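# Two robots carry insulation board into the rack next door

## Task

Lift the insulation board from the trestles, carry it through the doorway into the other room, and set it standing on its edge in the rack so that it sits in both slots with the foil face toward the wall. The board must never touch the floor, and neither robot may tip over or be left leaning; either of those means failure.

## Robot and tools

ROBOTS. Two identical Hello Robot Stretch 4 units, r1 and r2. Each has an omni-wheel base, a vertical lift on a mast, one arm that telescopes forward, a three-axis wrist and a five-finger hand. A robot stands about 1.6 m tall; its base edge lies within 0.23 m of the base origin. The board is meant to be carried by both together, so their motions must stay matched: over 1 m their drives can disagree by up to about 3 cm, which strains the hands and can tip a robot.

FRAMES. Base frame: origin on the floor below the base centre, x ahead, y to the left, z up, in metres. hand_pose is reported in it (the hand point sits 0.045 m in front of the palm; its +z runs along straight fingers, +y out of the palm, +x across the palm away from the thumb). The odometry frame is the base frame as it was at the start; base_odometry counts wheel turns only, heading in rad, left positive, -3.142 to 3.142. Each robot uses its own frames, so the relative placement of the two can only be judged from camera images, lidar_m and wrist_depth_mm.

move. Arguments r1 and r2, one object per robot, plus cameras and blocking. Inside a robot object:
- base: an offset from where that base was last reported, one of translate_m (metres, forward +, -2 to 2), strafe_m (metres, left +, -2 to 2) or rotate_rad (radians, counter-clockwise +, -3.2 to 3.2). translate_m and strafe_m may be combined into one straight diagonal drive without turning; rotation goes alone.
- joints: absolute targets by name. lift_m 0 to 1.2 m; arm_m 0 to 0.55 m extension; wrist_yaw_rad -1.134 to 4.276 (0 ahead, + left, 3.14 stowed back); wrist_pitch_rad -1.117 to 4.259 (0 level, 1.57 pointing down); wrist_roll_rad -1.117 to 4.259 (0 palm up, 1.57 palm to the robot's right, 3.14 palm down). Hand values each run -1 to 1: hand_little, hand_ring, hand_middle, hand_index, hand_thumb_bend (+1 straight, -1 curled), hand_thumb_turn (+1 beside palm, -1 opposite the fingers), hand_force_limit (closing stops at roughly 0 N at -1 up to 10 N at +1, 15 N for thumb motors) and hand_speed (-0.96 to 1; full speed from +0.48 up). Out-of-range targets are clipped and reported.
- speeds: per-joint top speed for lift_m, arm_m and the wrist keys; pace: "slow", "default", "fast" or "max" (base roughly 0.1 to 0.6 m/s). A raised lift also caps base speed.
- contact_limits: 0 (lightest) to 1 (hardest) for arm_m, lift_m, translate_m, strafe_m, rotate_rad, given next to the matching command; default 0.5. With a load, keep lift_m's limit at 0.15 or more for 1 kg, 0.3 or more for 2 kg.
- end_of_arm: "enable_torque" alone, to revive wrist motors that shut off.
cameras: list of names such as r1_head_camera, r1_head_left_camera, r1_head_right_camera, r1_wrist_camera and the r2 equivalents, or "all". blocking true (default) returns when everything is at rest; false returns at once while motions continue. A new move overrides only the targets it names. Send both robots in one call so they start together. An empty move returns full state and images.

wait(seconds 0 to 10, cameras) lets time pass; stop(cameras) brakes all motion; zoom_image(camera, region [x0,y0,x1,y1] pixels, at most 504 each way) enlarges part of the latest image; show_instructions shows the reference pages; finished_scene ends the scene for good.

RESULTS. base_status and joint_status read done, moving, off_target, contact_stop, time_out, limit_stop_at_<name> or torque_fault. An unrequested stop blocks the remaining calls of that reply. on_its_own tells what a robot did by itself (slack, holding, off). "as last shown" marks a robot not commanded. lidar_m gives 12 distances in metres, sector 1 straight ahead then counter-clockwise in 30 degree steps; "-" is nothing seen or closer than 0.25 m. wrist_depth_mm is a 7 by 7 grid of depths, 100 to 2000 mm. base_tilt in degrees; above 6 degrees of lean the robot freezes with limit_stop_at_tilt. turned_by_wheels versus turned_by_imu differing by over about 0.1 rad signals slip or collision. hand_stopped_by lists little, ring, middle, index, thumb_bend, thumb_turn as moving, target, force, stalled or fault; the *_load_n values are fingertip forces in N, dropping near 0 when a grip is lost. motor_effort is percent of maximum with peak in brackets; servo_current is wrist current in mA.

GRIPPING. Fingers move only when their target changes. For a soft grip close with hand_speed at -0.94 or below; to squeeze more, raise hand_force_limit and send a more closed target. The thumb turned in front and fingers together wrap objects about 0.035 to 0.065 m thick.

AVOID. Robots pressing into each other (including gripping the other's fingers), dropping or swinging the board, letting it reach the floor, ramming walls, trestles, rack or door frame, and tipping: with over 1 kg in the hand and arm_m above 0.2, drive, turn and brake gently and do not raise the lift while driving. Avoid wrist poses that hit the own body (hand over base with low lift, pitched up while rolled, yaw plus pitch under about -1.1). Slack joints can sag under load. The scene runs on while you think, so keep replies short mid-motion.

Each tool is called as a command line: name --argument value for each argument, lists and objects as JSON in quotes; but a table of rows of numbers goes row by row, as --pt "numbers of a row", without its own name.

Reference images:

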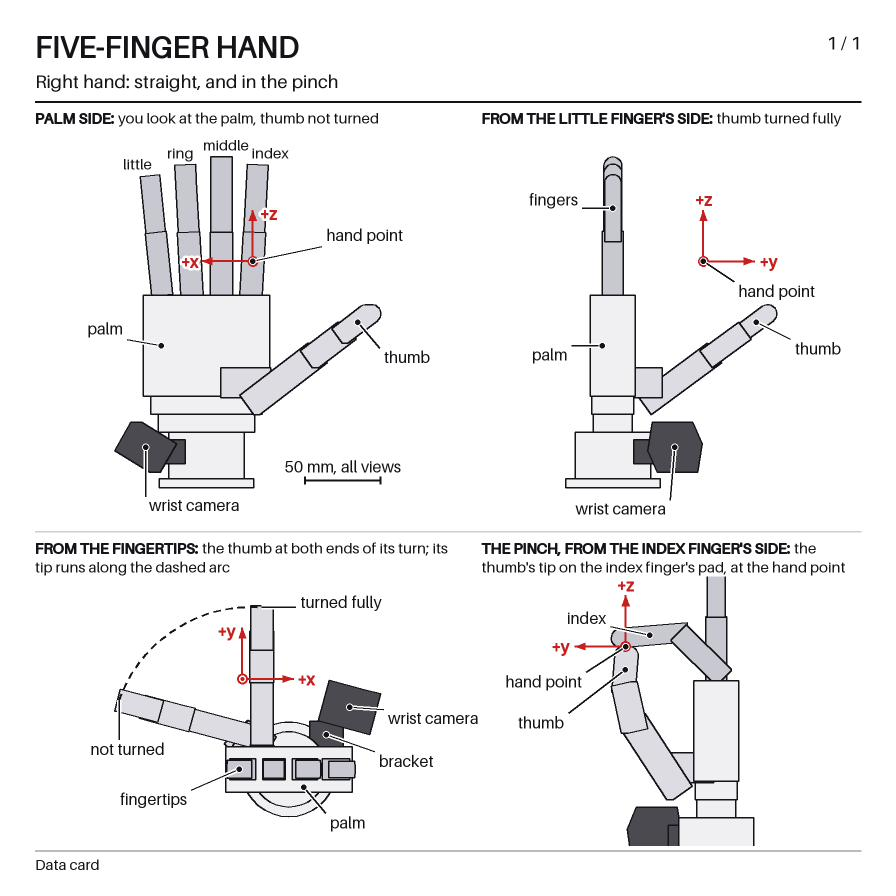

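## Session

move

Scene clock: 0.00 s.
r1.base_odometry: x=+0.000 y=+0.000 heading=+0.000
r1.turned_by_wheels: +0.000
r1.turned_by_imu: +0.000
r1.base_tilt: forward=-0.7 right=-0.3
r1.lidar_m: 0.64 1.84 1.42 1.42 1.62 1.67 1.64 1.54 1.44 2.06 0.93 0.64
r1.base_status: not commanded
r1.joint_positions: lift_m=+0.164 arm_m=+0.001 wrist_yaw_rad=+3.203 wrist_pitch_rad=+0.003 wrist_roll_rad=+0.000 hand_little=+1.000 hand_ring=+1.000 hand_middle=+1.000 hand_index=+1.000 hand_thumb_turn=+1.000 hand_thumb_bend=+1.000 hand_force_limit=+0.000 hand_speed=-0.800
r1.joint_status: not commanded
r1.measured_speeds: all 0
r1.hand_stopped_by: target,target,target,target,target,target
r1.little_load_n: 0.0
r1.ring_load_n: 0.0
r1.middle_load_n: 0.0
r1.index_load_n: 0.0
r1.thumb_bend_load_n: 0.0
r1.thumb_turn_load_n: 0.0
r1.motor_effort: lift_m=+19 arm_m=+2 wheel_0=-1 wheel_1=-1 wheel_2=+0
r1.servo_current: wrist_yaw_rad=39 wrist_pitch_rad=33 wrist_roll_rad=33
r1.hand_pose: x=-0.0563 y=+0.1043 z=+0.4019 quat_wxyz=(-0.514, -0.516, +0.485, +0.484) (m; r1's base frame)
r1.wrist_depth_mm: - 141 224 - - - - / - - 140 - - - - / - 109 138 - - - - / - 123 158 - - - - / 141 140 - - - - - / - 1618 212 132 1366 - - / - 1078 - - - - -
r2.base_odometry: x=+0.000 y=+0.000 heading=+0.000
r2.turned_by_wheels: +0.000
r2.turned_by_imu: +0.000
r2.base_tilt: forward=-0.2 right=+0.0
r2.lidar_m: 1.69 1.19 0.98 0.97 1.10 1.76 0.95 0.96 1.39 2.06 1.30 1.70
r2.base_status: not commanded
r2.joint_positions: lift_m=+0.214 arm_m=+0.003 wrist_yaw_rad=+3.114 wrist_pitch_rad=+0.004 wrist_roll_rad=+0.000 hand_little=+1.000 hand_ring=+1.000 hand_middle=+1.000 hand_index=+1.000 hand_thumb_turn=+1.000 hand_thumb_bend=+1.000 hand_force_limit=+0.000 hand_speed=-0.800
r2.joint_status: not commanded
r2.measured_speeds: all 0
r2.hand_stopped_by: target,target,target,target,target,target
r2.little_load_n: 0.0
r2.ring_load_n: 0.0
r2.middle_load_n: 0.0
r2.index_load_n: 0.0
r2.thumb_bend_load_n: 0.0
r2.thumb_turn_load_n: 0.0
r2.motor_effort: lift_m=+21 arm_m=-4 wheel_0=+0 wheel_1=+0 wheel_2=+0
r2.servo_current: wrist_yaw_rad=65 wrist_pitch_rad=39 wrist_roll_rad=59
r2.hand_pose: x=-0.0446 y=+0.1244 z=+0.4511 quat_wxyz=(-0.492, -0.494, +0.508, +0.506) (m; r2's base frame)
r2.wrist_depth_mm: 115 136 - - - - - / 109 138 - - - - - / 122 142 276 - - - - / 138 249 - - - - - / - - - - - - - / 1281 1308 132 172 - - - / 891 - - - - - 904
pictures: r1_head_camera, r1_head_left_camera, r1_head_right_camera, r1_wrist_camera, r2_head_camera, r2_head_left_camera, r2_head_right_camera, r2_wrist_camera

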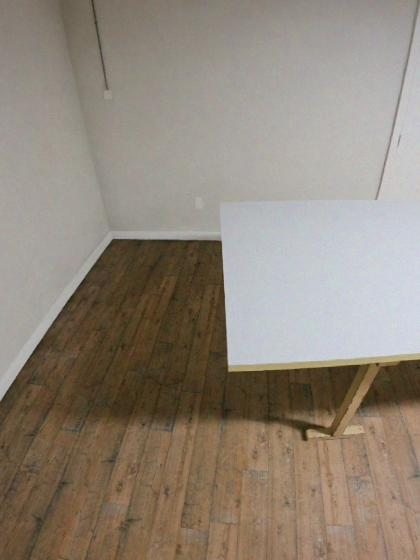

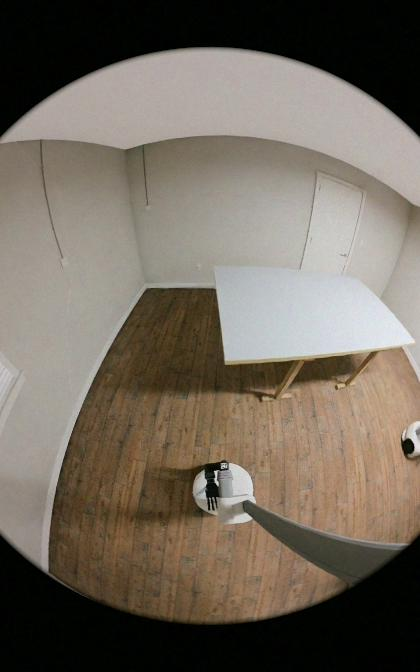

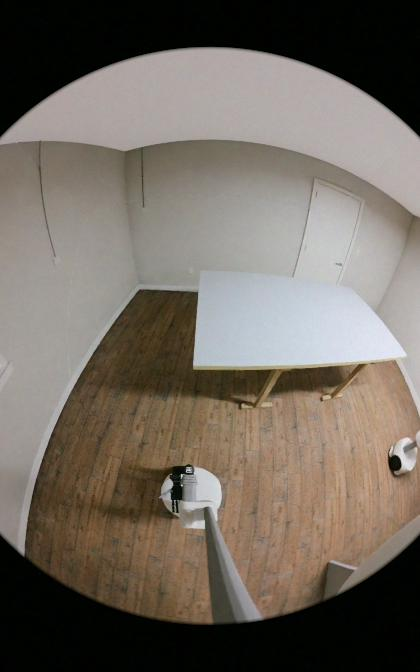

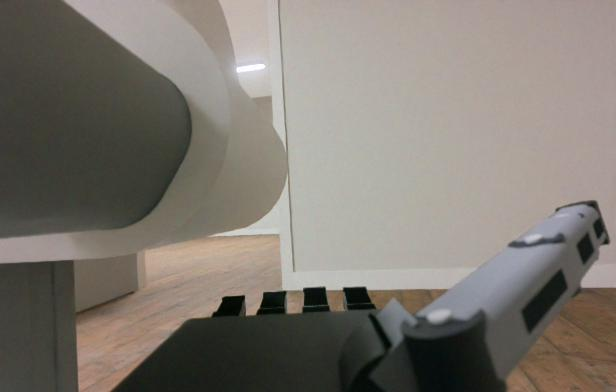

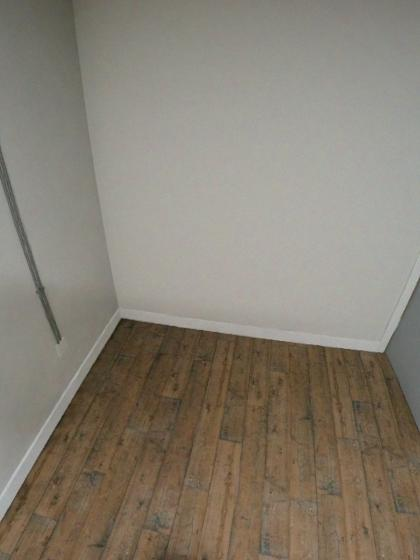

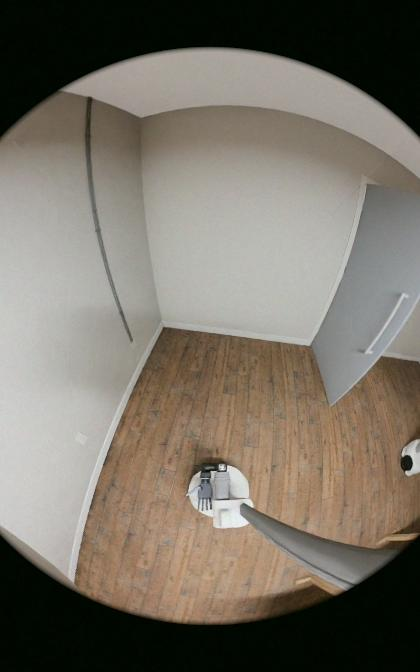

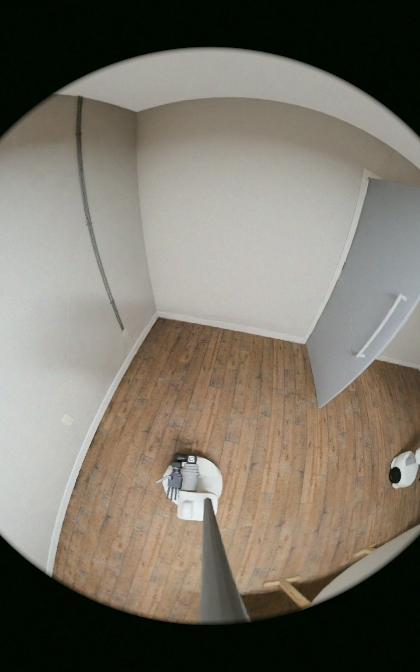

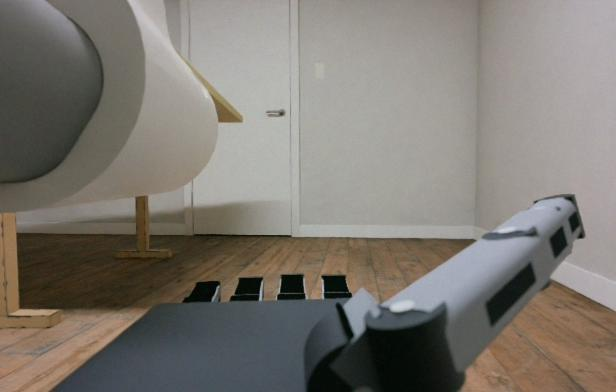

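move --r1 '{"base":{"rotate_rad":-1.2}}' --r2 '{"base":{"rotate_rad":-1.2}}' --cameras '["all"]'

Scene clock: 2.80 s.
move: r1 done; r2 done
r1.base_odometry: x=+0.000 y=+0.000 heading=-1.200
r1.turned_by_wheels: -1.200
r1.turned_by_imu: -1.168
r1.base_tilt: forward=-0.7 right=-0.4
r1.lidar_m: 1.07 0.67 0.64 2.12 1.53 1.41 1.51 1.71 1.65 1.72 1.44 2.04
r1.base_status: done
r1.joint_positions: lift_m=+0.164 arm_m=+0.001 wrist_yaw_rad=+3.203 wrist_pitch_rad=+0.003 wrist_roll_rad=+0.000 hand_little=+1.000 hand_ring=+1.000 hand_middle=+1.000 hand_index=+1.000 hand_thumb_turn=+1.000 hand_thumb_bend=+1.000 hand_force_limit=+0.000 hand_speed=-0.800
r1.joint_status: not commanded
r1.measured_speeds: all 0
r1.hand_stopped_by: target,target,target,target,target,target
r1.little_load_n: 0.0
r1.ring_load_n: 0.0
r1.middle_load_n: 0.0
r1.index_load_n: 0.0
r1.thumb_bend_load_n: 0.0
r1.thumb_turn_load_n: 0.0
r1.motor_effort: lift_m=+19(20) arm_m=-1(3) wheel_0=+1(7) wheel_1=+1(9) wheel_2=+1(11)
r1.servo_current: wrist_yaw_rad=46(59) wrist_pitch_rad=20(39) wrist_roll_rad=39(39)
r1.hand_pose: x=-0.0563 y=+0.1043 z=+0.4019 quat_wxyz=(-0.514, -0.516, +0.485, +0.484)
r1.wrist_depth_mm: - 142 259 - 1618 1430 1281 / - 111 - - 1618 1464 - / - 111 140 - - - - / - 122 160 - - - - / 142 140 - - - - - / - 1618 212 132 - - - / - 1078 - - - - -
r2.base_odometry: x=+0.000 y=+0.000 heading=-1.199
r2.turned_by_wheels: -1.199
r2.turned_by_imu: -1.179
r2.base_tilt: forward=+0.0 right=+0.0
r2.lidar_m: 1.32 1.49 1.69 1.33 1.00 0.98 1.02 1.49 1.47 0.96 1.20 2.06
r2.base_status: done
r2.joint_positions: lift_m=+0.214 arm_m=+0.003 wrist_yaw_rad=+3.114 wrist_pitch_rad=+0.004 wrist_roll_rad=+0.000 hand_little=+1.000 hand_ring=+1.000 hand_middle=+1.000 hand_index=+1.000 hand_thumb_turn=+1.000 hand_thumb_bend=+1.000 hand_force_limit=+0.000 hand_speed=-0.800
r2.joint_status: not commanded
r2.measured_speeds: all 0
r2.hand_stopped_by: target,target,target,target,target,target
r2.little_load_n: 0.0
r2.ring_load_n: 0.0
r2.middle_load_n: 0.0
r2.index_load_n: 0.0
r2.thumb_bend_load_n: 0.0
r2.thumb_turn_load_n: 0.0
r2.motor_effort: lift_m=+21(21) arm_m=-4(4) wheel_0=+2(8) wheel_1=+2(8) wheel_2=+3(9)
r2.servo_current: wrist_yaw_rad=46(78) wrist_pitch_rad=39(46) wrist_roll_rad=46(65)
r2.hand_pose: x=-0.0446 y=+0.1244 z=+0.4511 quat_wxyz=(-0.492, -0.494, +0.508, +0.506)
r2.wrist_depth_mm: 119 136 - - - - - / 113 138 - - - - - / 123 147 241 - - - - / 138 188 - - - 946 - / 1863 - - - - - - / 1281 1281 131 171 - - - / 917 - - - - - -
pictures: r1_head_camera, r1_head_left_camera, r1_head_right_camera, r1_wrist_camera, r2_head_camera, r2_head_left_camera, r2_head_right_camera, r2_wrist_camera

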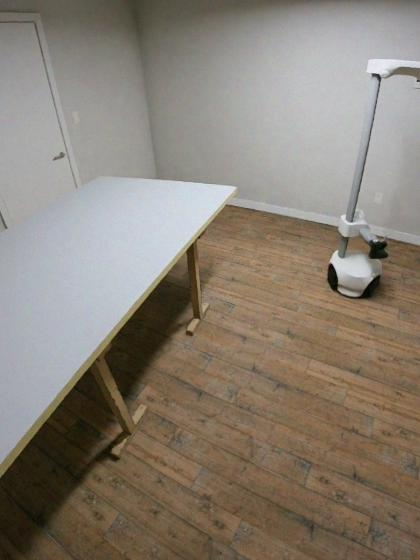

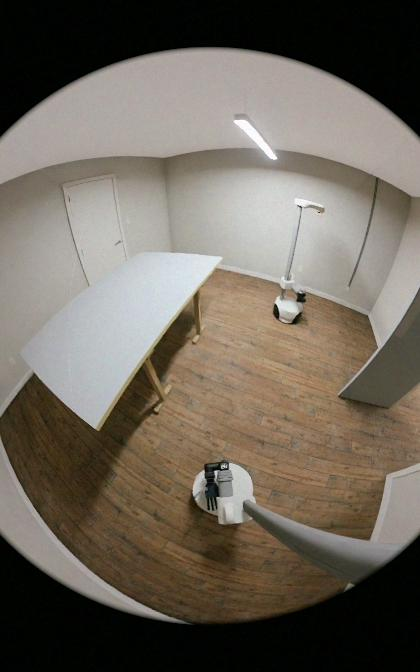

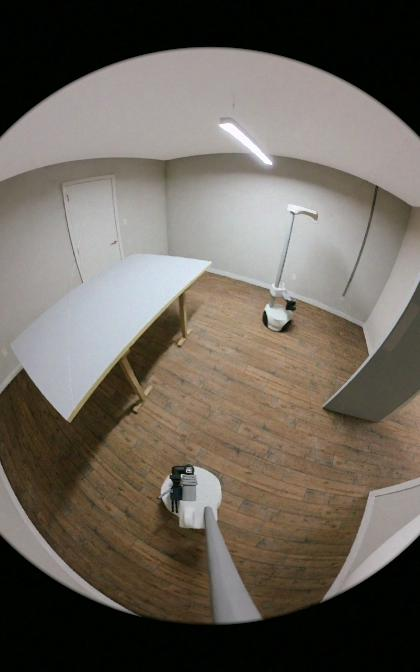

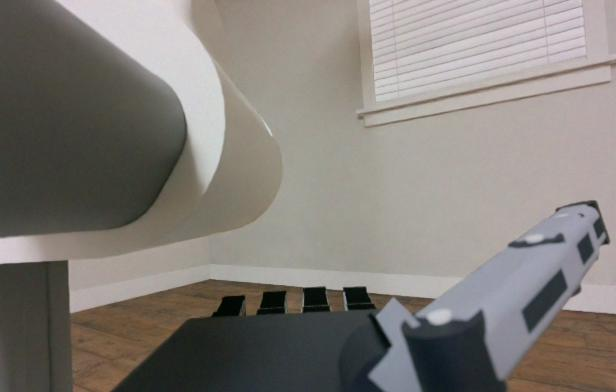

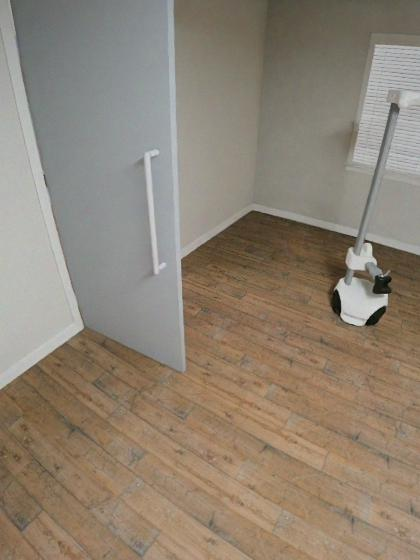

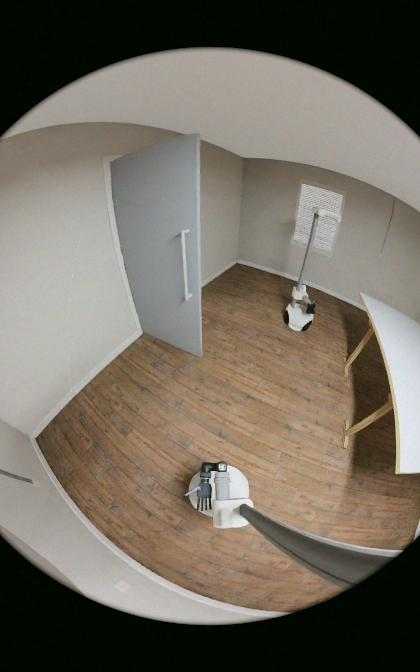

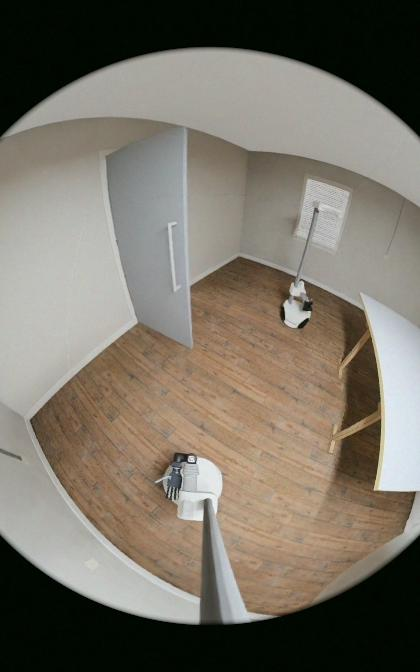

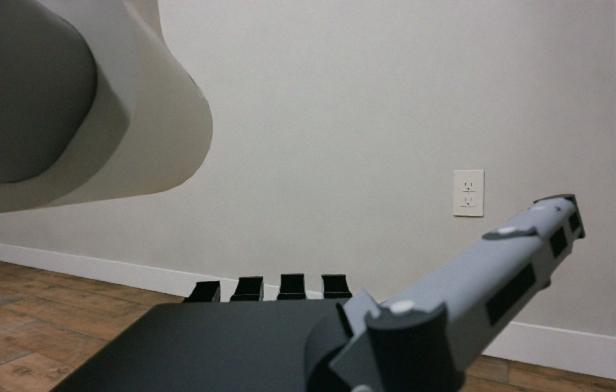

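move --r1 '{"base":{"rotate_rad":-1.2}}' --r2 '{"base":{"rotate_rad":-1.2}}' --cameras '["all"]'

zoom_image --camera "r1_head_left_camera" --region '[0, 100, 420, 600]'

zoom_image --camera "r2_head_left_camera" --region '[0, 100, 420, 600]'

Scene clock: 5.27 s.
move: r1 done; r2 done
r1.base_odometry: x=+0.000 y=+0.000 heading=-2.400
r1.turned_by_wheels: -1.200
r1.turned_by_imu: -1.172
r1.base_tilt: forward=-0.6 right=-0.4
r1.lidar_m: 1.42 2.05 1.32 0.77 0.63 2.53 1.62 1.44 1.46 1.82 1.63 1.66
r1.base_status: done
r1.joint_positions: lift_m=+0.164 arm_m=+0.001 wrist_yaw_rad=+3.203 wrist_pitch_rad=+0.003 wrist_roll_rad=+0.000 hand_little=+1.000 hand_ring=+1.000 hand_middle=+1.000 hand_index=+1.000 hand_thumb_turn=+1.000 hand_thumb_bend=+1.000 hand_force_limit=+0.000 hand_speed=-0.800
r1.joint_status: not commanded
r1.measured_speeds: all 0
r1.hand_stopped_by: target,target,target,target,target,target
r1.little_load_n: 0.0
r1.ring_load_n: 0.0
r1.middle_load_n: 0.0
r1.index_load_n: 0.0
r1.thumb_bend_load_n: 0.0
r1.thumb_turn_load_n: 0.0
r1.motor_effort: lift_m=+19(19) arm_m=-3(3) wheel_0=+2(7) wheel_1=+1(9) wheel_2=+1(9)
r1.servo_current: wrist_yaw_rad=46(59) wrist_pitch_rad=39(39) wrist_roll_rad=39(46)
r1.hand_pose: x=-0.0563 y=+0.1043 z=+0.4019 quat_wxyz=(-0.514, -0.516, +0.485, +0.484)
r1.wrist_depth_mm: - 142 206 - - - - / - 111 - - - - - / - 111 140 - - - - / - 122 160 - - - - / 142 140 - - - - - / - 1430 136 132 1618 - - / - 1098 - - - - -
r2.base_odometry: x=+0.000 y=+0.000 heading=-2.399
r2.turned_by_wheels: -1.199
r2.turned_by_imu: -1.179
r2.base_tilt: forward=+0.0 right=-0.1
r2.lidar_m: 1.09 2.07 1.33 1.28 1.69 1.57 1.05 0.97 0.98 1.29 2.70 0.95
r2.base_status: done
r2.joint_positions: lift_m=+0.214 arm_m=+0.003 wrist_yaw_rad=+3.114 wrist_pitch_rad=+0.004 wrist_roll_rad=+0.000 hand_little=+1.000 hand_ring=+1.000 hand_middle=+1.000 hand_index=+1.000 hand_thumb_turn=+1.000 hand_thumb_bend=+1.000 hand_force_limit=+0.000 hand_speed=-0.800
r2.joint_status: not commanded
r2.measured_speeds: all 0
r2.hand_stopped_by: target,target,target,target,target,target
r2.little_load_n: 0.0
r2.ring_load_n: -0.5
r2.middle_load_n: 0.0
r2.index_load_n: 0.0
r2.thumb_bend_load_n: 0.0
r2.thumb_turn_load_n: 0.0
r2.motor_effort: lift_m=+21(21) arm_m=-4(4) wheel_0=+2(10) wheel_1=+2(8) wheel_2=+3(9)
r2.servo_current: wrist_yaw_rad=59(65) wrist_pitch_rad=39(46) wrist_roll_rad=46(65)
r2.hand_pose: x=-0.0446 y=+0.1244 z=+0.4511 quat_wxyz=(-0.492, -0.494, +0.508, +0.506)
r2.wrist_depth_mm: 119 137 - - - - - / 113 138 - - - - - / 123 147 242 - - - - / 138 187 - - - - - / - - - - - - - / - - 121 172 - - - / 891 - - - - - 878
pictures: r1_head_camera, r1_head_left_camera, r1_head_right_camera, r1_wrist_camera, r2_head_camera, r2_head_left_camera, r2_head_right_camera, r2_wrist_camera

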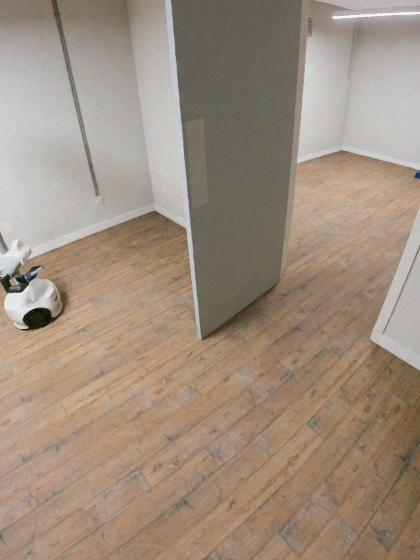

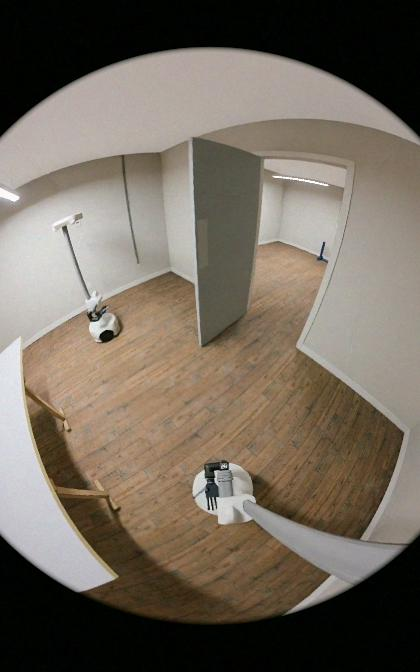

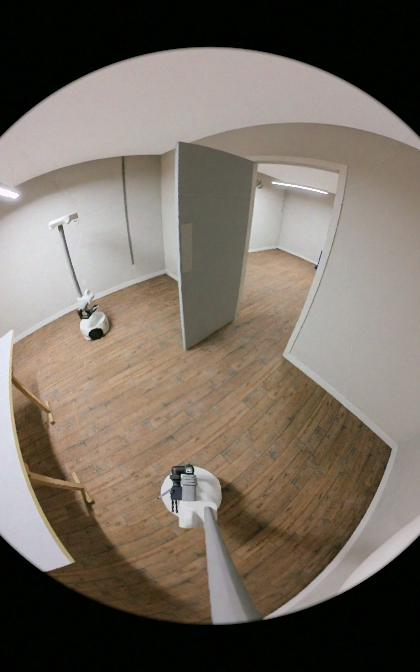

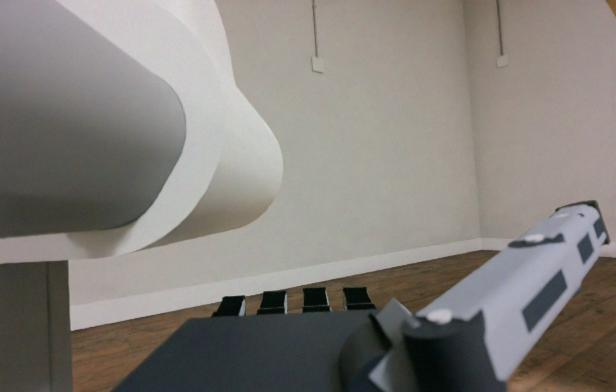

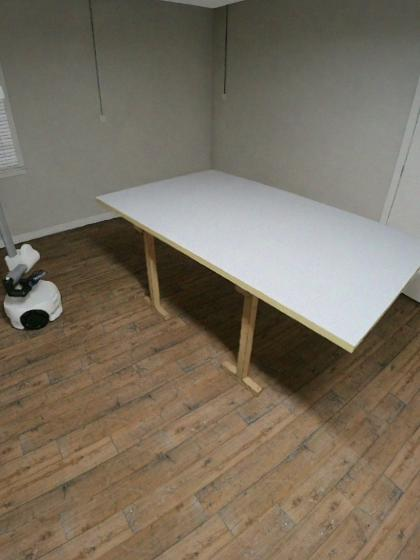

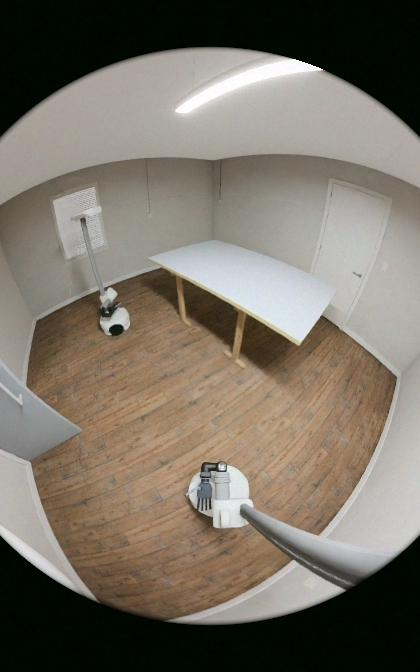

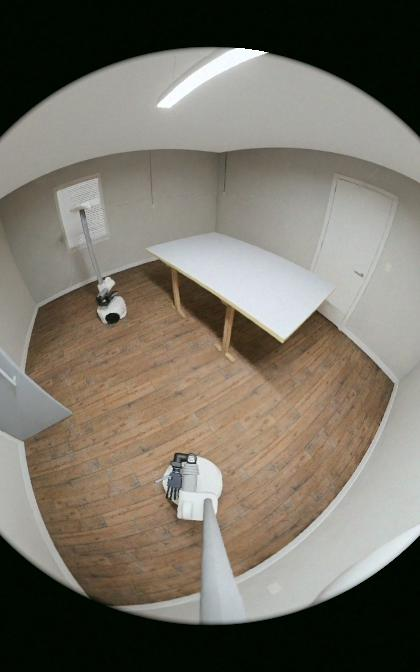

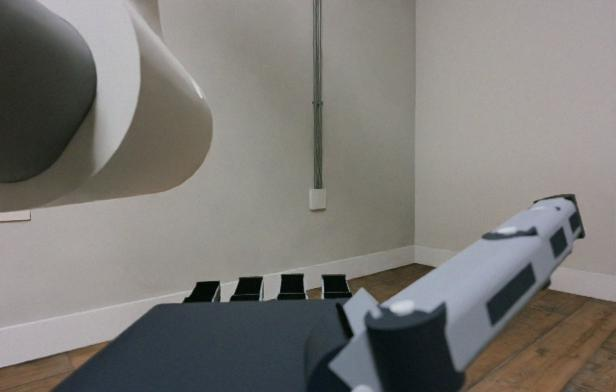

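Scaled by 1.008 from the camera's image (finer frame: 600x960).

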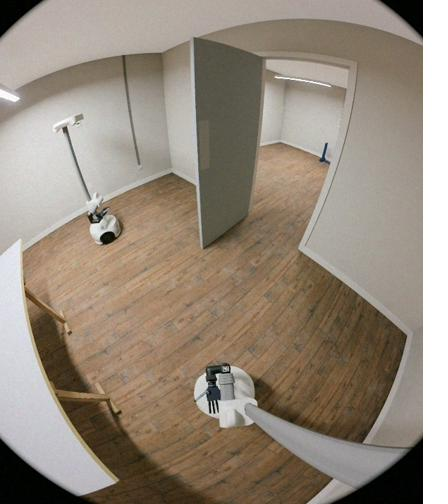

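Scaled by 1.008 from the camera's image (finer frame: 600x960).

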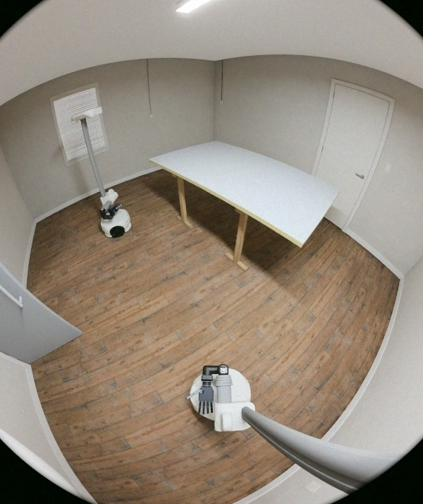

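move --r1 '{"base":{"rotate_rad":-0.5}}' --cameras '["r1_head_camera","r1_head_left_camera","r1_head_right_camera"]'

zoom_image --camera "r1_head_camera" --region '[0, 0, 420, 400]'

Scene clock: 11.40 s.
move: r1 done
r1.base_odometry: x=+0.000 y=+0.000 heading=-2.899
r1.turned_by_wheels: -0.500
r1.turned_by_imu: -0.486
r1.base_tilt: forward=-0.7 right=-0.5
r1.lidar_m: 1.66 1.43 2.05 1.23 0.75 0.63 2.39 1.57 1.43 1.47 1.76 1.63
r1.base_status: done
r1.joint_positions: lift_m=+0.164 arm_m=+0.001 wrist_yaw_rad=+3.203 wrist_pitch_rad=+0.003 wrist_roll_rad=+0.000 hand_little=+1.000 hand_ring=+1.000 hand_middle=+1.000 hand_index=+1.000 hand_thumb_turn=+1.000 hand_thumb_bend=+1.000 hand_force_limit=+0.000 hand_speed=-0.800
r1.joint_status: not commanded
r1.measured_speeds: all 0
r1.hand_stopped_by: target,target,target,target,target,target
r1.little_load_n: 0.0
r1.ring_load_n: 0.0
r1.middle_load_n: 0.0
r1.index_load_n: 0.0
r1.thumb_bend_load_n: 0.0
r1.thumb_turn_load_n: 0.0
r1.motor_effort: lift_m=+19(20) arm_m=-3(3) wheel_0=+3(7) wheel_1=+0(9) wheel_2=+2(8)
r1.servo_current: wrist_yaw_rad=52(52) wrist_pitch_rad=26(39) wrist_roll_rad=39(39)
r1.hand_pose: x=-0.0563 y=+0.1043 z=+0.4019 quat_wxyz=(-0.514, -0.516, +0.485, +0.484)
r1.wrist_depth_mm: - 142 234 - 831 788 809 / - 111 - - - 1182 1118 / - 111 140 - - - - / - 122 160 - - - - / 142 140 - - - - - / - 1464 213 176 1618 - - / - 1078 - - - - -
r2: as last shown
r2.turned_by_wheels: +0.000
r2.turned_by_imu: +0.001
r2.ring_load_n: 0.0
r2.motor_effort: lift_m=+21(21) arm_m=-4(4) wheel_0=+2(2) wheel_1=+2(3) wheel_2=+2(3)

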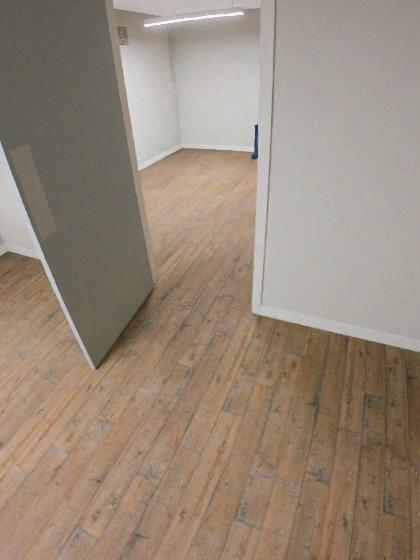

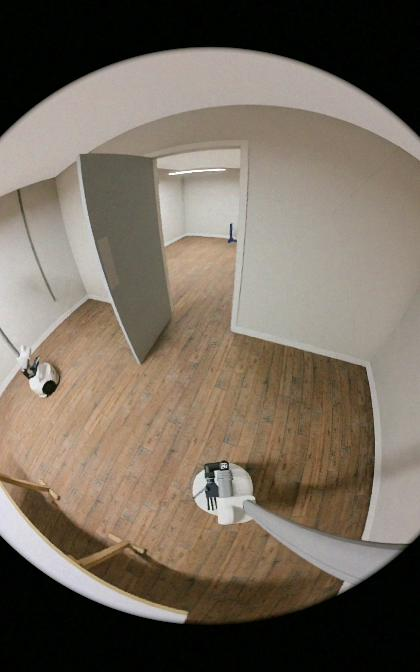

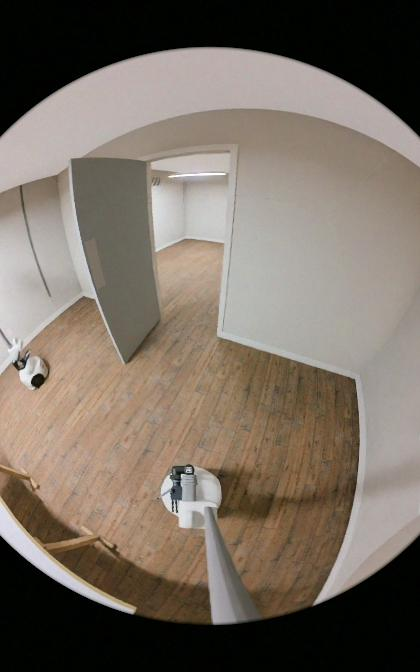

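Scaled by 1.200 from the camera's image (finer frame: 1200x1600).

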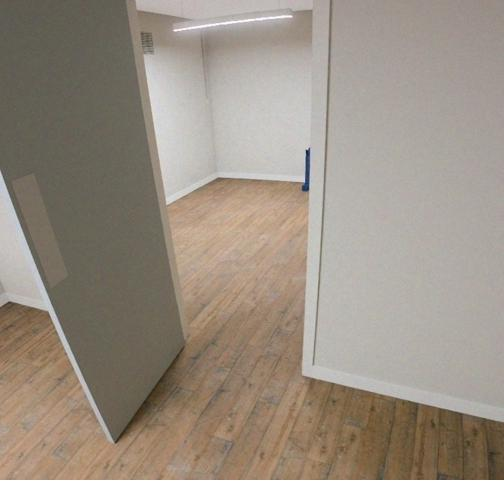

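move --r1 '{"base":{"translate_m":1.1}}' --cameras '["r1_head_camera","r1_head_left_camera","r1_head_right_camera","r2_head_left_camera"]'

zoom_image --camera "r1_head_camera" --region '[0, 0, 420, 400]'

Scene clock: 19.60 s.
move: r1 done
r1.base_odometry: x=-1.068 y=-0.264 heading=-2.899
r1.turned_by_wheels: +0.000
r1.turned_by_imu: -0.007
r1.base_tilt: forward=-0.6 right=-0.4
r1.lidar_m: 4.56 0.85 0.74 0.76 1.93 1.67 1.71 2.04 1.89 1.11 0.70 0.62
r1.base_status: done
r1.joint_positions: lift_m=+0.164 arm_m=+0.001 wrist_yaw_rad=+3.203 wrist_pitch_rad=+0.003 wrist_roll_rad=+0.000 hand_little=+1.000 hand_ring=+1.000 hand_middle=+1.000 hand_index=+1.000 hand_thumb_turn=+1.000 hand_thumb_bend=+1.000 hand_force_limit=+0.000 hand_speed=-0.800
r1.joint_status: not commanded
r1.measured_speeds: all 0
r1.hand_stopped_by: target,target,target,target,target,target
r1.little_load_n: 0.0
r1.ring_load_n: 0.0
r1.middle_load_n: 0.0
r1.index_load_n: 0.0
r1.thumb_bend_load_n: 0.0
r1.thumb_turn_load_n: 0.0
r1.motor_effort: lift_m=+19(20) arm_m=-3(3) wheel_0=+1(7) wheel_1=+1(7) wheel_2=+1(11)
r1.servo_current: wrist_yaw_rad=59(59) wrist_pitch_rad=20(39) wrist_roll_rad=33(46)
r1.hand_pose: x=-0.0563 y=+0.1044 z=+0.4019 quat_wxyz=(-0.514, -0.516, +0.485, +0.484)
r1.wrist_depth_mm: - 142 234 - - - - / - 111 - - - - - / - 111 140 - - - - / - 121 160 - - - - / 141 - - - - - - / - 1708 212 176 1618 - - / - 1078 - - - - -
r2: as last shown
r2.turned_by_imu: +0.002
r2.little_load_n: -0.5

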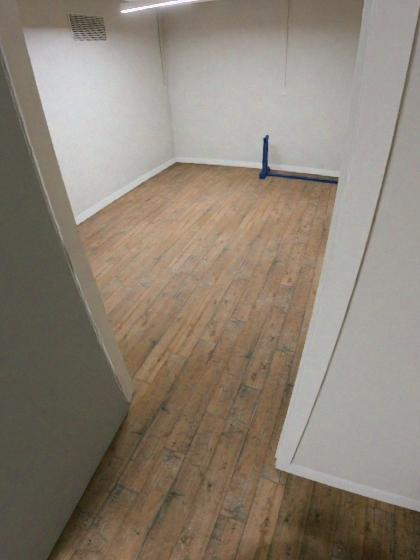

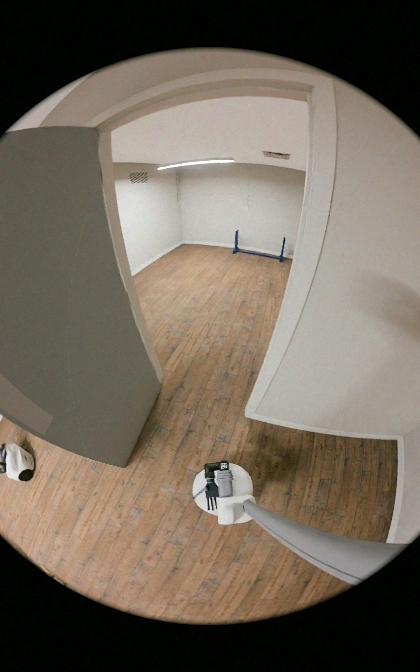

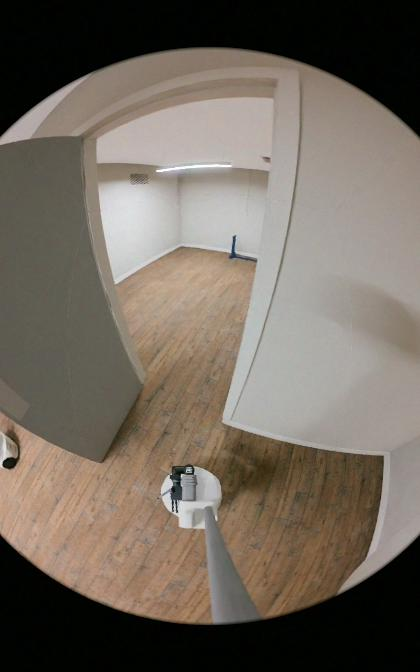

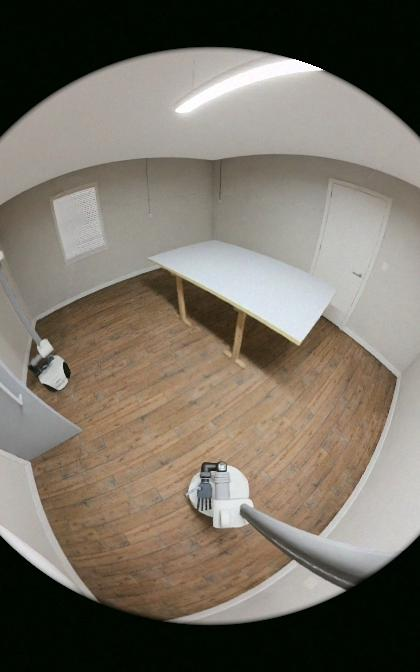

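Scaled by 1.200 from the camera's image (finer frame: 1200x1600).

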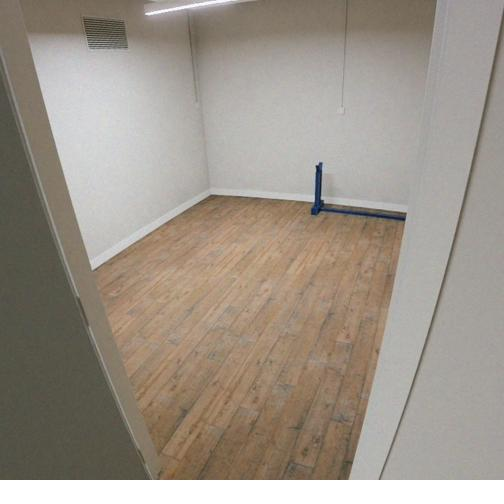

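move --r1 '{"base":{"rotate_rad":-0.44}}' --cameras '["r1_head_camera","r1_head_left_camera","r1_head_right_camera"]'

Scene clock: 22.07 s.
move: r1 done
r1.base_odometry: x=-1.068 y=-0.264 heading=+2.945
r1.turned_by_wheels: -0.440
r1.turned_by_imu: -0.426
r1.base_tilt: forward=-0.7 right=-0.5
r1.lidar_m: 0.63 4.12 0.82 0.73 0.79 1.84 1.67 1.72 1.97 1.88 0.96 0.67
r1.base_status: done
r1.joint_positions: lift_m=+0.164 arm_m=+0.001 wrist_yaw_rad=+3.203 wrist_pitch_rad=+0.003 wrist_roll_rad=+0.000 hand_little=+1.000 hand_ring=+1.000 hand_middle=+1.000 hand_index=+1.000 hand_thumb_turn=+1.000 hand_thumb_bend=+1.000 hand_force_limit=+0.000 hand_speed=-0.800
r1.joint_status: not commanded
r1.measured_speeds: all 0
r1.hand_stopped_by: target,target,target,target,target,target
r1.little_load_n: 0.0
r1.ring_load_n: 0.0
r1.middle_load_n: 0.0
r1.index_load_n: 0.0
r1.thumb_bend_load_n: 0.0
r1.thumb_turn_load_n: 0.0
r1.motor_effort: lift_m=+19(20) arm_m=-3(3) wheel_0=+2(6) wheel_1=+1(9) wheel_2=+3(8)
r1.servo_current: wrist_yaw_rad=52(59) wrist_pitch_rad=33(33) wrist_roll_rad=39(46)
r1.hand_pose: x=-0.0563 y=+0.1043 z=+0.4019 quat_wxyz=(-0.514, -0.516, +0.485, +0.484)
r1.wrist_depth_mm: - 142 233 - - - - / - 111 - - - - - / - 111 140 - - - - / - 121 160 - - - - / 141 - - - - - - / - 1661 212 174 1618 - - / - 1078 - - - - -
r2: as last shown
r2.turned_by_imu: +0.001
r2.little_load_n: 0.0

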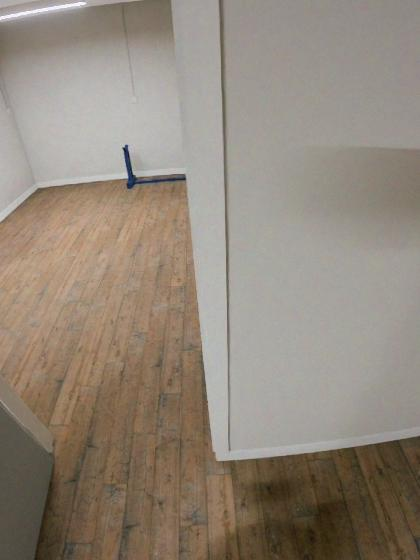

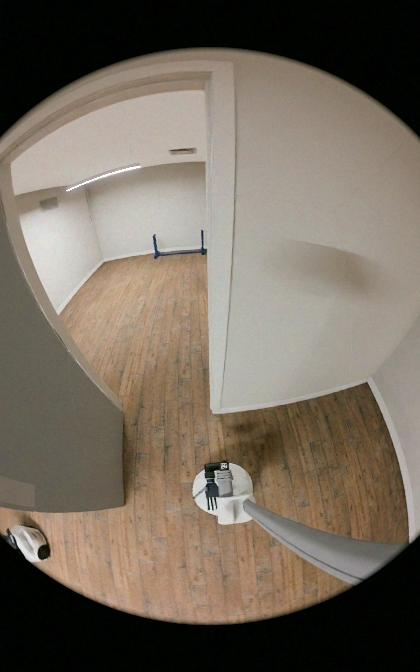

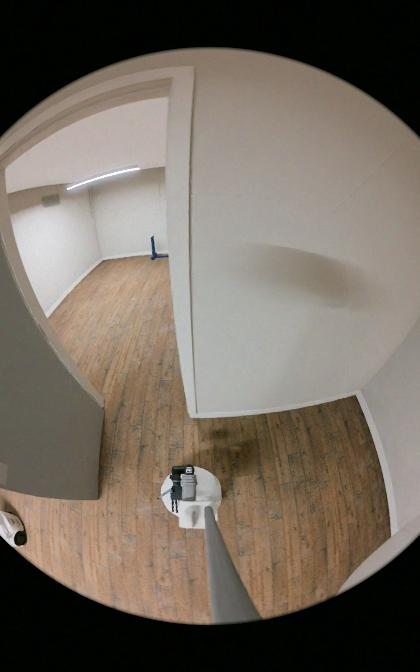

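move --r1 '{"base":{"rotate_rad":0.065}}'

move --r1 '{"base":{"strafe_m":0.34}}' --cameras '["r1_head_camera","r1_head_left_camera","r1_head_right_camera"]'

Scene clock: 24.90 s.
move: r1 done
r1.base_odometry: x=-1.068 y=-0.264 heading=+3.009
r1.turned_by_wheels: +0.065
r1.turned_by_imu: +0.059
r1.base_tilt: forward=-0.7 right=-0.4
r1.lidar_m: 0.61 3.86 0.82 0.75 1.87 1.78 1.68 2.64 1.97 1.90 0.91 0.67
r1.base_status: done
r1.joint_positions: lift_m=+0.164 arm_m=+0.001 wrist_yaw_rad=+3.203 wrist_pitch_rad=+0.003 wrist_roll_rad=+0.000 hand_little=+1.000 hand_ring=+1.000 hand_middle=+1.000 hand_index=+1.000 hand_thumb_turn=+1.000 hand_thumb_bend=+1.000 hand_force_limit=+0.000 hand_speed=-0.800
r1.joint_status: not commanded
r1.measured_speeds: all 0
r1.hand_stopped_by: target,target,target,target,target,target
r1.little_load_n: 0.0
r1.ring_load_n: 0.0
r1.middle_load_n: 0.0
r1.index_load_n: 0.0
r1.thumb_bend_load_n: 0.0
r1.thumb_turn_load_n: 0.0
r1.motor_effort: lift_m=+19(19) arm_m=-3(3) wheel_0=-1(4) wheel_1=-1(5) wheel_2=+1(5)
r1.servo_current: wrist_yaw_rad=52(52) wrist_pitch_rad=26(39) wrist_roll_rad=33(46)
r1.hand_pose: x=-0.0563 y=+0.1043 z=+0.4019 quat_wxyz=(-0.514, -0.516, +0.485, +0.484)
r1.wrist_depth_mm: - 141 233 - - - - / - 111 - - - - - / - 111 140 - - - - / - 122 166 - - - - / 141 - - - - - - / - 1708 212 176 1618 - - / - 1078 - - - - -
r2: as last shown
pictures: none

Scene clock: 27.37 s.
move: r1 done
r1.base_odometry: x=-1.113 y=-0.601 heading=+3.010
r1.turned_by_wheels: +0.000
r1.turned_by_imu: +0.004
r1.base_tilt: forward=-0.6 right=-0.3
r1.lidar_m: 4.61 0.63 0.47 0.41 0.43 1.81 1.71 1.74 2.30 2.24 0.91 0.71
r1.base_status: done
r1.joint_positions: lift_m=+0.164 arm_m=+0.001 wrist_yaw_rad=+3.203 wrist_pitch_rad=+0.003 wrist_roll_rad=+0.000 hand_little=+1.000 hand_ring=+1.000 hand_middle=+1.000 hand_index=+1.000 hand_thumb_turn=+1.000 hand_thumb_bend=+1.000 hand_force_limit=+0.000 hand_speed=-0.800
r1.joint_status: not commanded
r1.measured_speeds: all 0
r1.hand_stopped_by: target,target,target,target,target,target
r1.little_load_n: 0.0
r1.ring_load_n: 0.0
r1.middle_load_n: 0.0
r1.index_load_n: 0.0
r1.thumb_bend_load_n: 0.0
r1.thumb_turn_load_n: 0.0
r1.motor_effort: lift_m=+19(20) arm_m=-3(3) wheel_0=+0(9) wheel_1=+0(12) wheel_2=+2(4)
r1.servo_current: wrist_yaw_rad=46(59) wrist_pitch_rad=39(39) wrist_roll_rad=39(46)
r1.hand_pose: x=-0.0563 y=+0.1043 z=+0.4019 quat_wxyz=(-0.514, -0.516, +0.485, +0.484)
r1.wrist_depth_mm: - 142 234 - - - - / - 111 - - - - - / - 111 140 - - - - / - 122 160 - - - - / 141 - - - - - - / - 1618 212 132 1576 - - / - 1078 - - - - -
r2: as last shown

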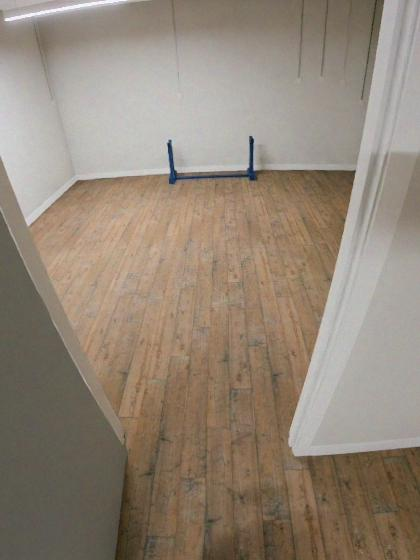

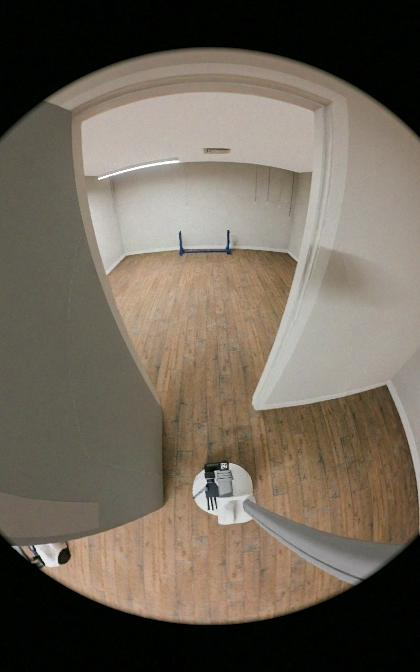

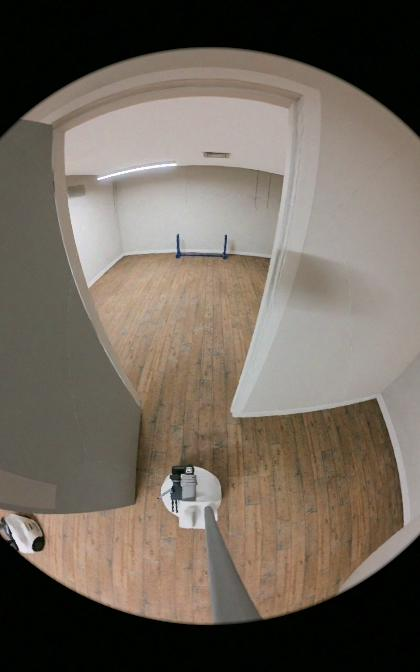

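move --r1 '{"base":{"translate_m":2.0}}'

move --r1 '{"base":{"translate_m":0.8}}' --cameras '["r1_head_camera","r1_head_left_camera","r1_head_right_camera"]'

zoom_image --camera "r1_head_camera" --region '[80, 60, 340, 400]'

Scene clock: 37.17 s.
move: r1 done
r1.base_odometry: x=-3.095 y=-0.339 heading=+3.010
r1.turned_by_wheels: +0.000
r1.turned_by_imu: -0.008
r1.base_tilt: forward=-0.5 right=-0.4
r1.lidar_m: 2.67 3.16 2.49 2.39 1.61 1.23 1.74 1.19 1.70 2.27 2.42 3.11
r1.base_status: done
r1.joint_positions: lift_m=+0.164 arm_m=+0.001 wrist_yaw_rad=+3.203 wrist_pitch_rad=+0.003 wrist_roll_rad=+0.000 hand_little=+1.000 hand_ring=+1.000 hand_middle=+1.000 hand_index=+1.000 hand_thumb_turn=+1.000 hand_thumb_bend=+1.000 hand_force_limit=+0.000 hand_speed=-0.800
r1.joint_status: not commanded
r1.measured_speeds: all 0
r1.hand_stopped_by: target,target,target,target,target,target
r1.little_load_n: 0.0
r1.ring_load_n: 0.0
r1.middle_load_n: 0.0
r1.index_load_n: 0.0
r1.thumb_bend_load_n: 0.0
r1.thumb_turn_load_n: 0.0
r1.motor_effort: lift_m=+19(20) arm_m=-3(3) wheel_0=+2(7) wheel_1=+2(8) wheel_2=+0(12)
r1.servo_current: wrist_yaw_rad=46(65) wrist_pitch_rad=39(39) wrist_roll_rad=33(46)
r1.hand_pose: x=-0.0563 y=+0.1043 z=+0.4019 quat_wxyz=(-0.514, -0.516, +0.485, +0.484)
r1.wrist_depth_mm: - 142 234 - - - - / - 111 - - - - - / - 111 140 - - 1308 - / - 122 160 - - - - / 141 140 1397 - - - - / - - 137 176 1537 - - / - 1078 - - - - -
r2: as last shown
r2.turned_by_imu: +0.002
pictures: none

Scene clock: 41.30 s.
move: r1 done
r1.base_odometry: x=-3.888 y=-0.234 heading=+3.010
r1.turned_by_wheels: +0.000
r1.turned_by_imu: -0.003
r1.base_tilt: forward=-0.6 right=-0.4
r1.lidar_m: 2.20 1.89 2.44 2.36 2.54 2.01 1.99 2.04 2.40 2.30 2.44 1.88
r1.base_status: done
r1.joint_positions: lift_m=+0.164 arm_m=+0.001 wrist_yaw_rad=+3.203 wrist_pitch_rad=+0.003 wrist_roll_rad=+0.000 hand_little=+1.000 hand_ring=+1.000 hand_middle=+1.000 hand_index=+1.000 hand_thumb_turn=+1.000 hand_thumb_bend=+1.000 hand_force_limit=+0.000 hand_speed=-0.800
r1.joint_status: not commanded
r1.measured_speeds: all 0
r1.hand_stopped_by: target,target,target,target,target,target
r1.little_load_n: 0.0
r1.ring_load_n: 0.0
r1.middle_load_n: 0.0
r1.index_load_n: 0.0
r1.thumb_bend_load_n: 0.0
r1.thumb_turn_load_n: 0.0
r1.motor_effort: lift_m=+19(20) arm_m=-3(3) wheel_0=+0(8) wheel_1=+0(8) wheel_2=+1(12)
r1.servo_current: wrist_yaw_rad=46(59) wrist_pitch_rad=33(39) wrist_roll_rad=39(46)
r1.hand_pose: x=-0.0563 y=+0.1043 z=+0.4019 quat_wxyz=(-0.514, -0.516, +0.485, +0.484)
r1.wrist_depth_mm: - 142 259 - - - - / - 111 - - - - - / - 111 140 - - - - / - 122 160 - - - - / 142 - - - - - - / - 1661 213 176 1618 - - / - 1078 - - - - -
r2: as last shown
r2.turned_by_imu: +0.001

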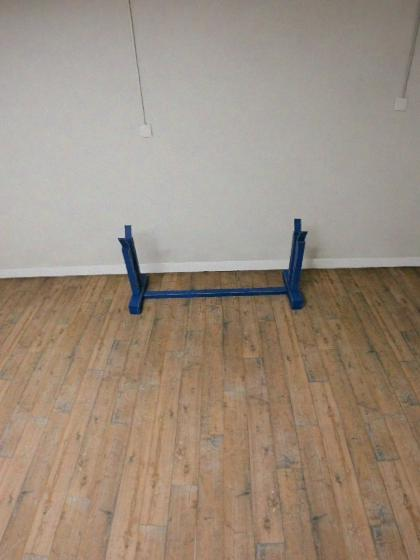

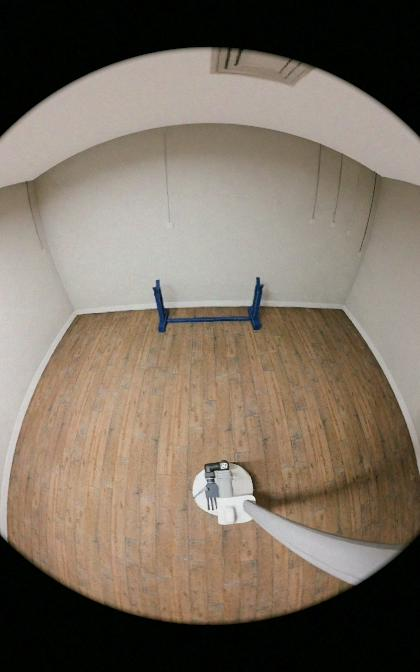

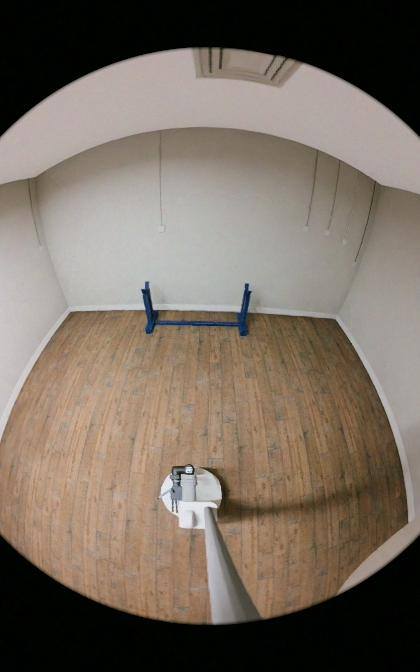

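Scaled by 1.482 from the camera's image (finer frame: 1200x1600).

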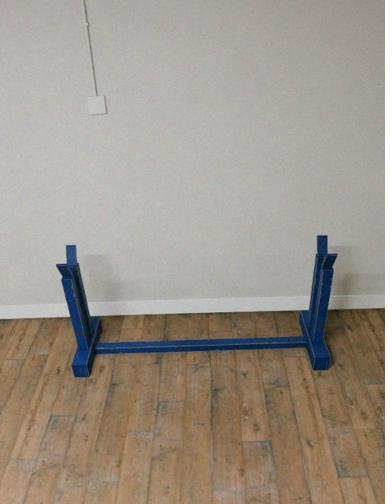

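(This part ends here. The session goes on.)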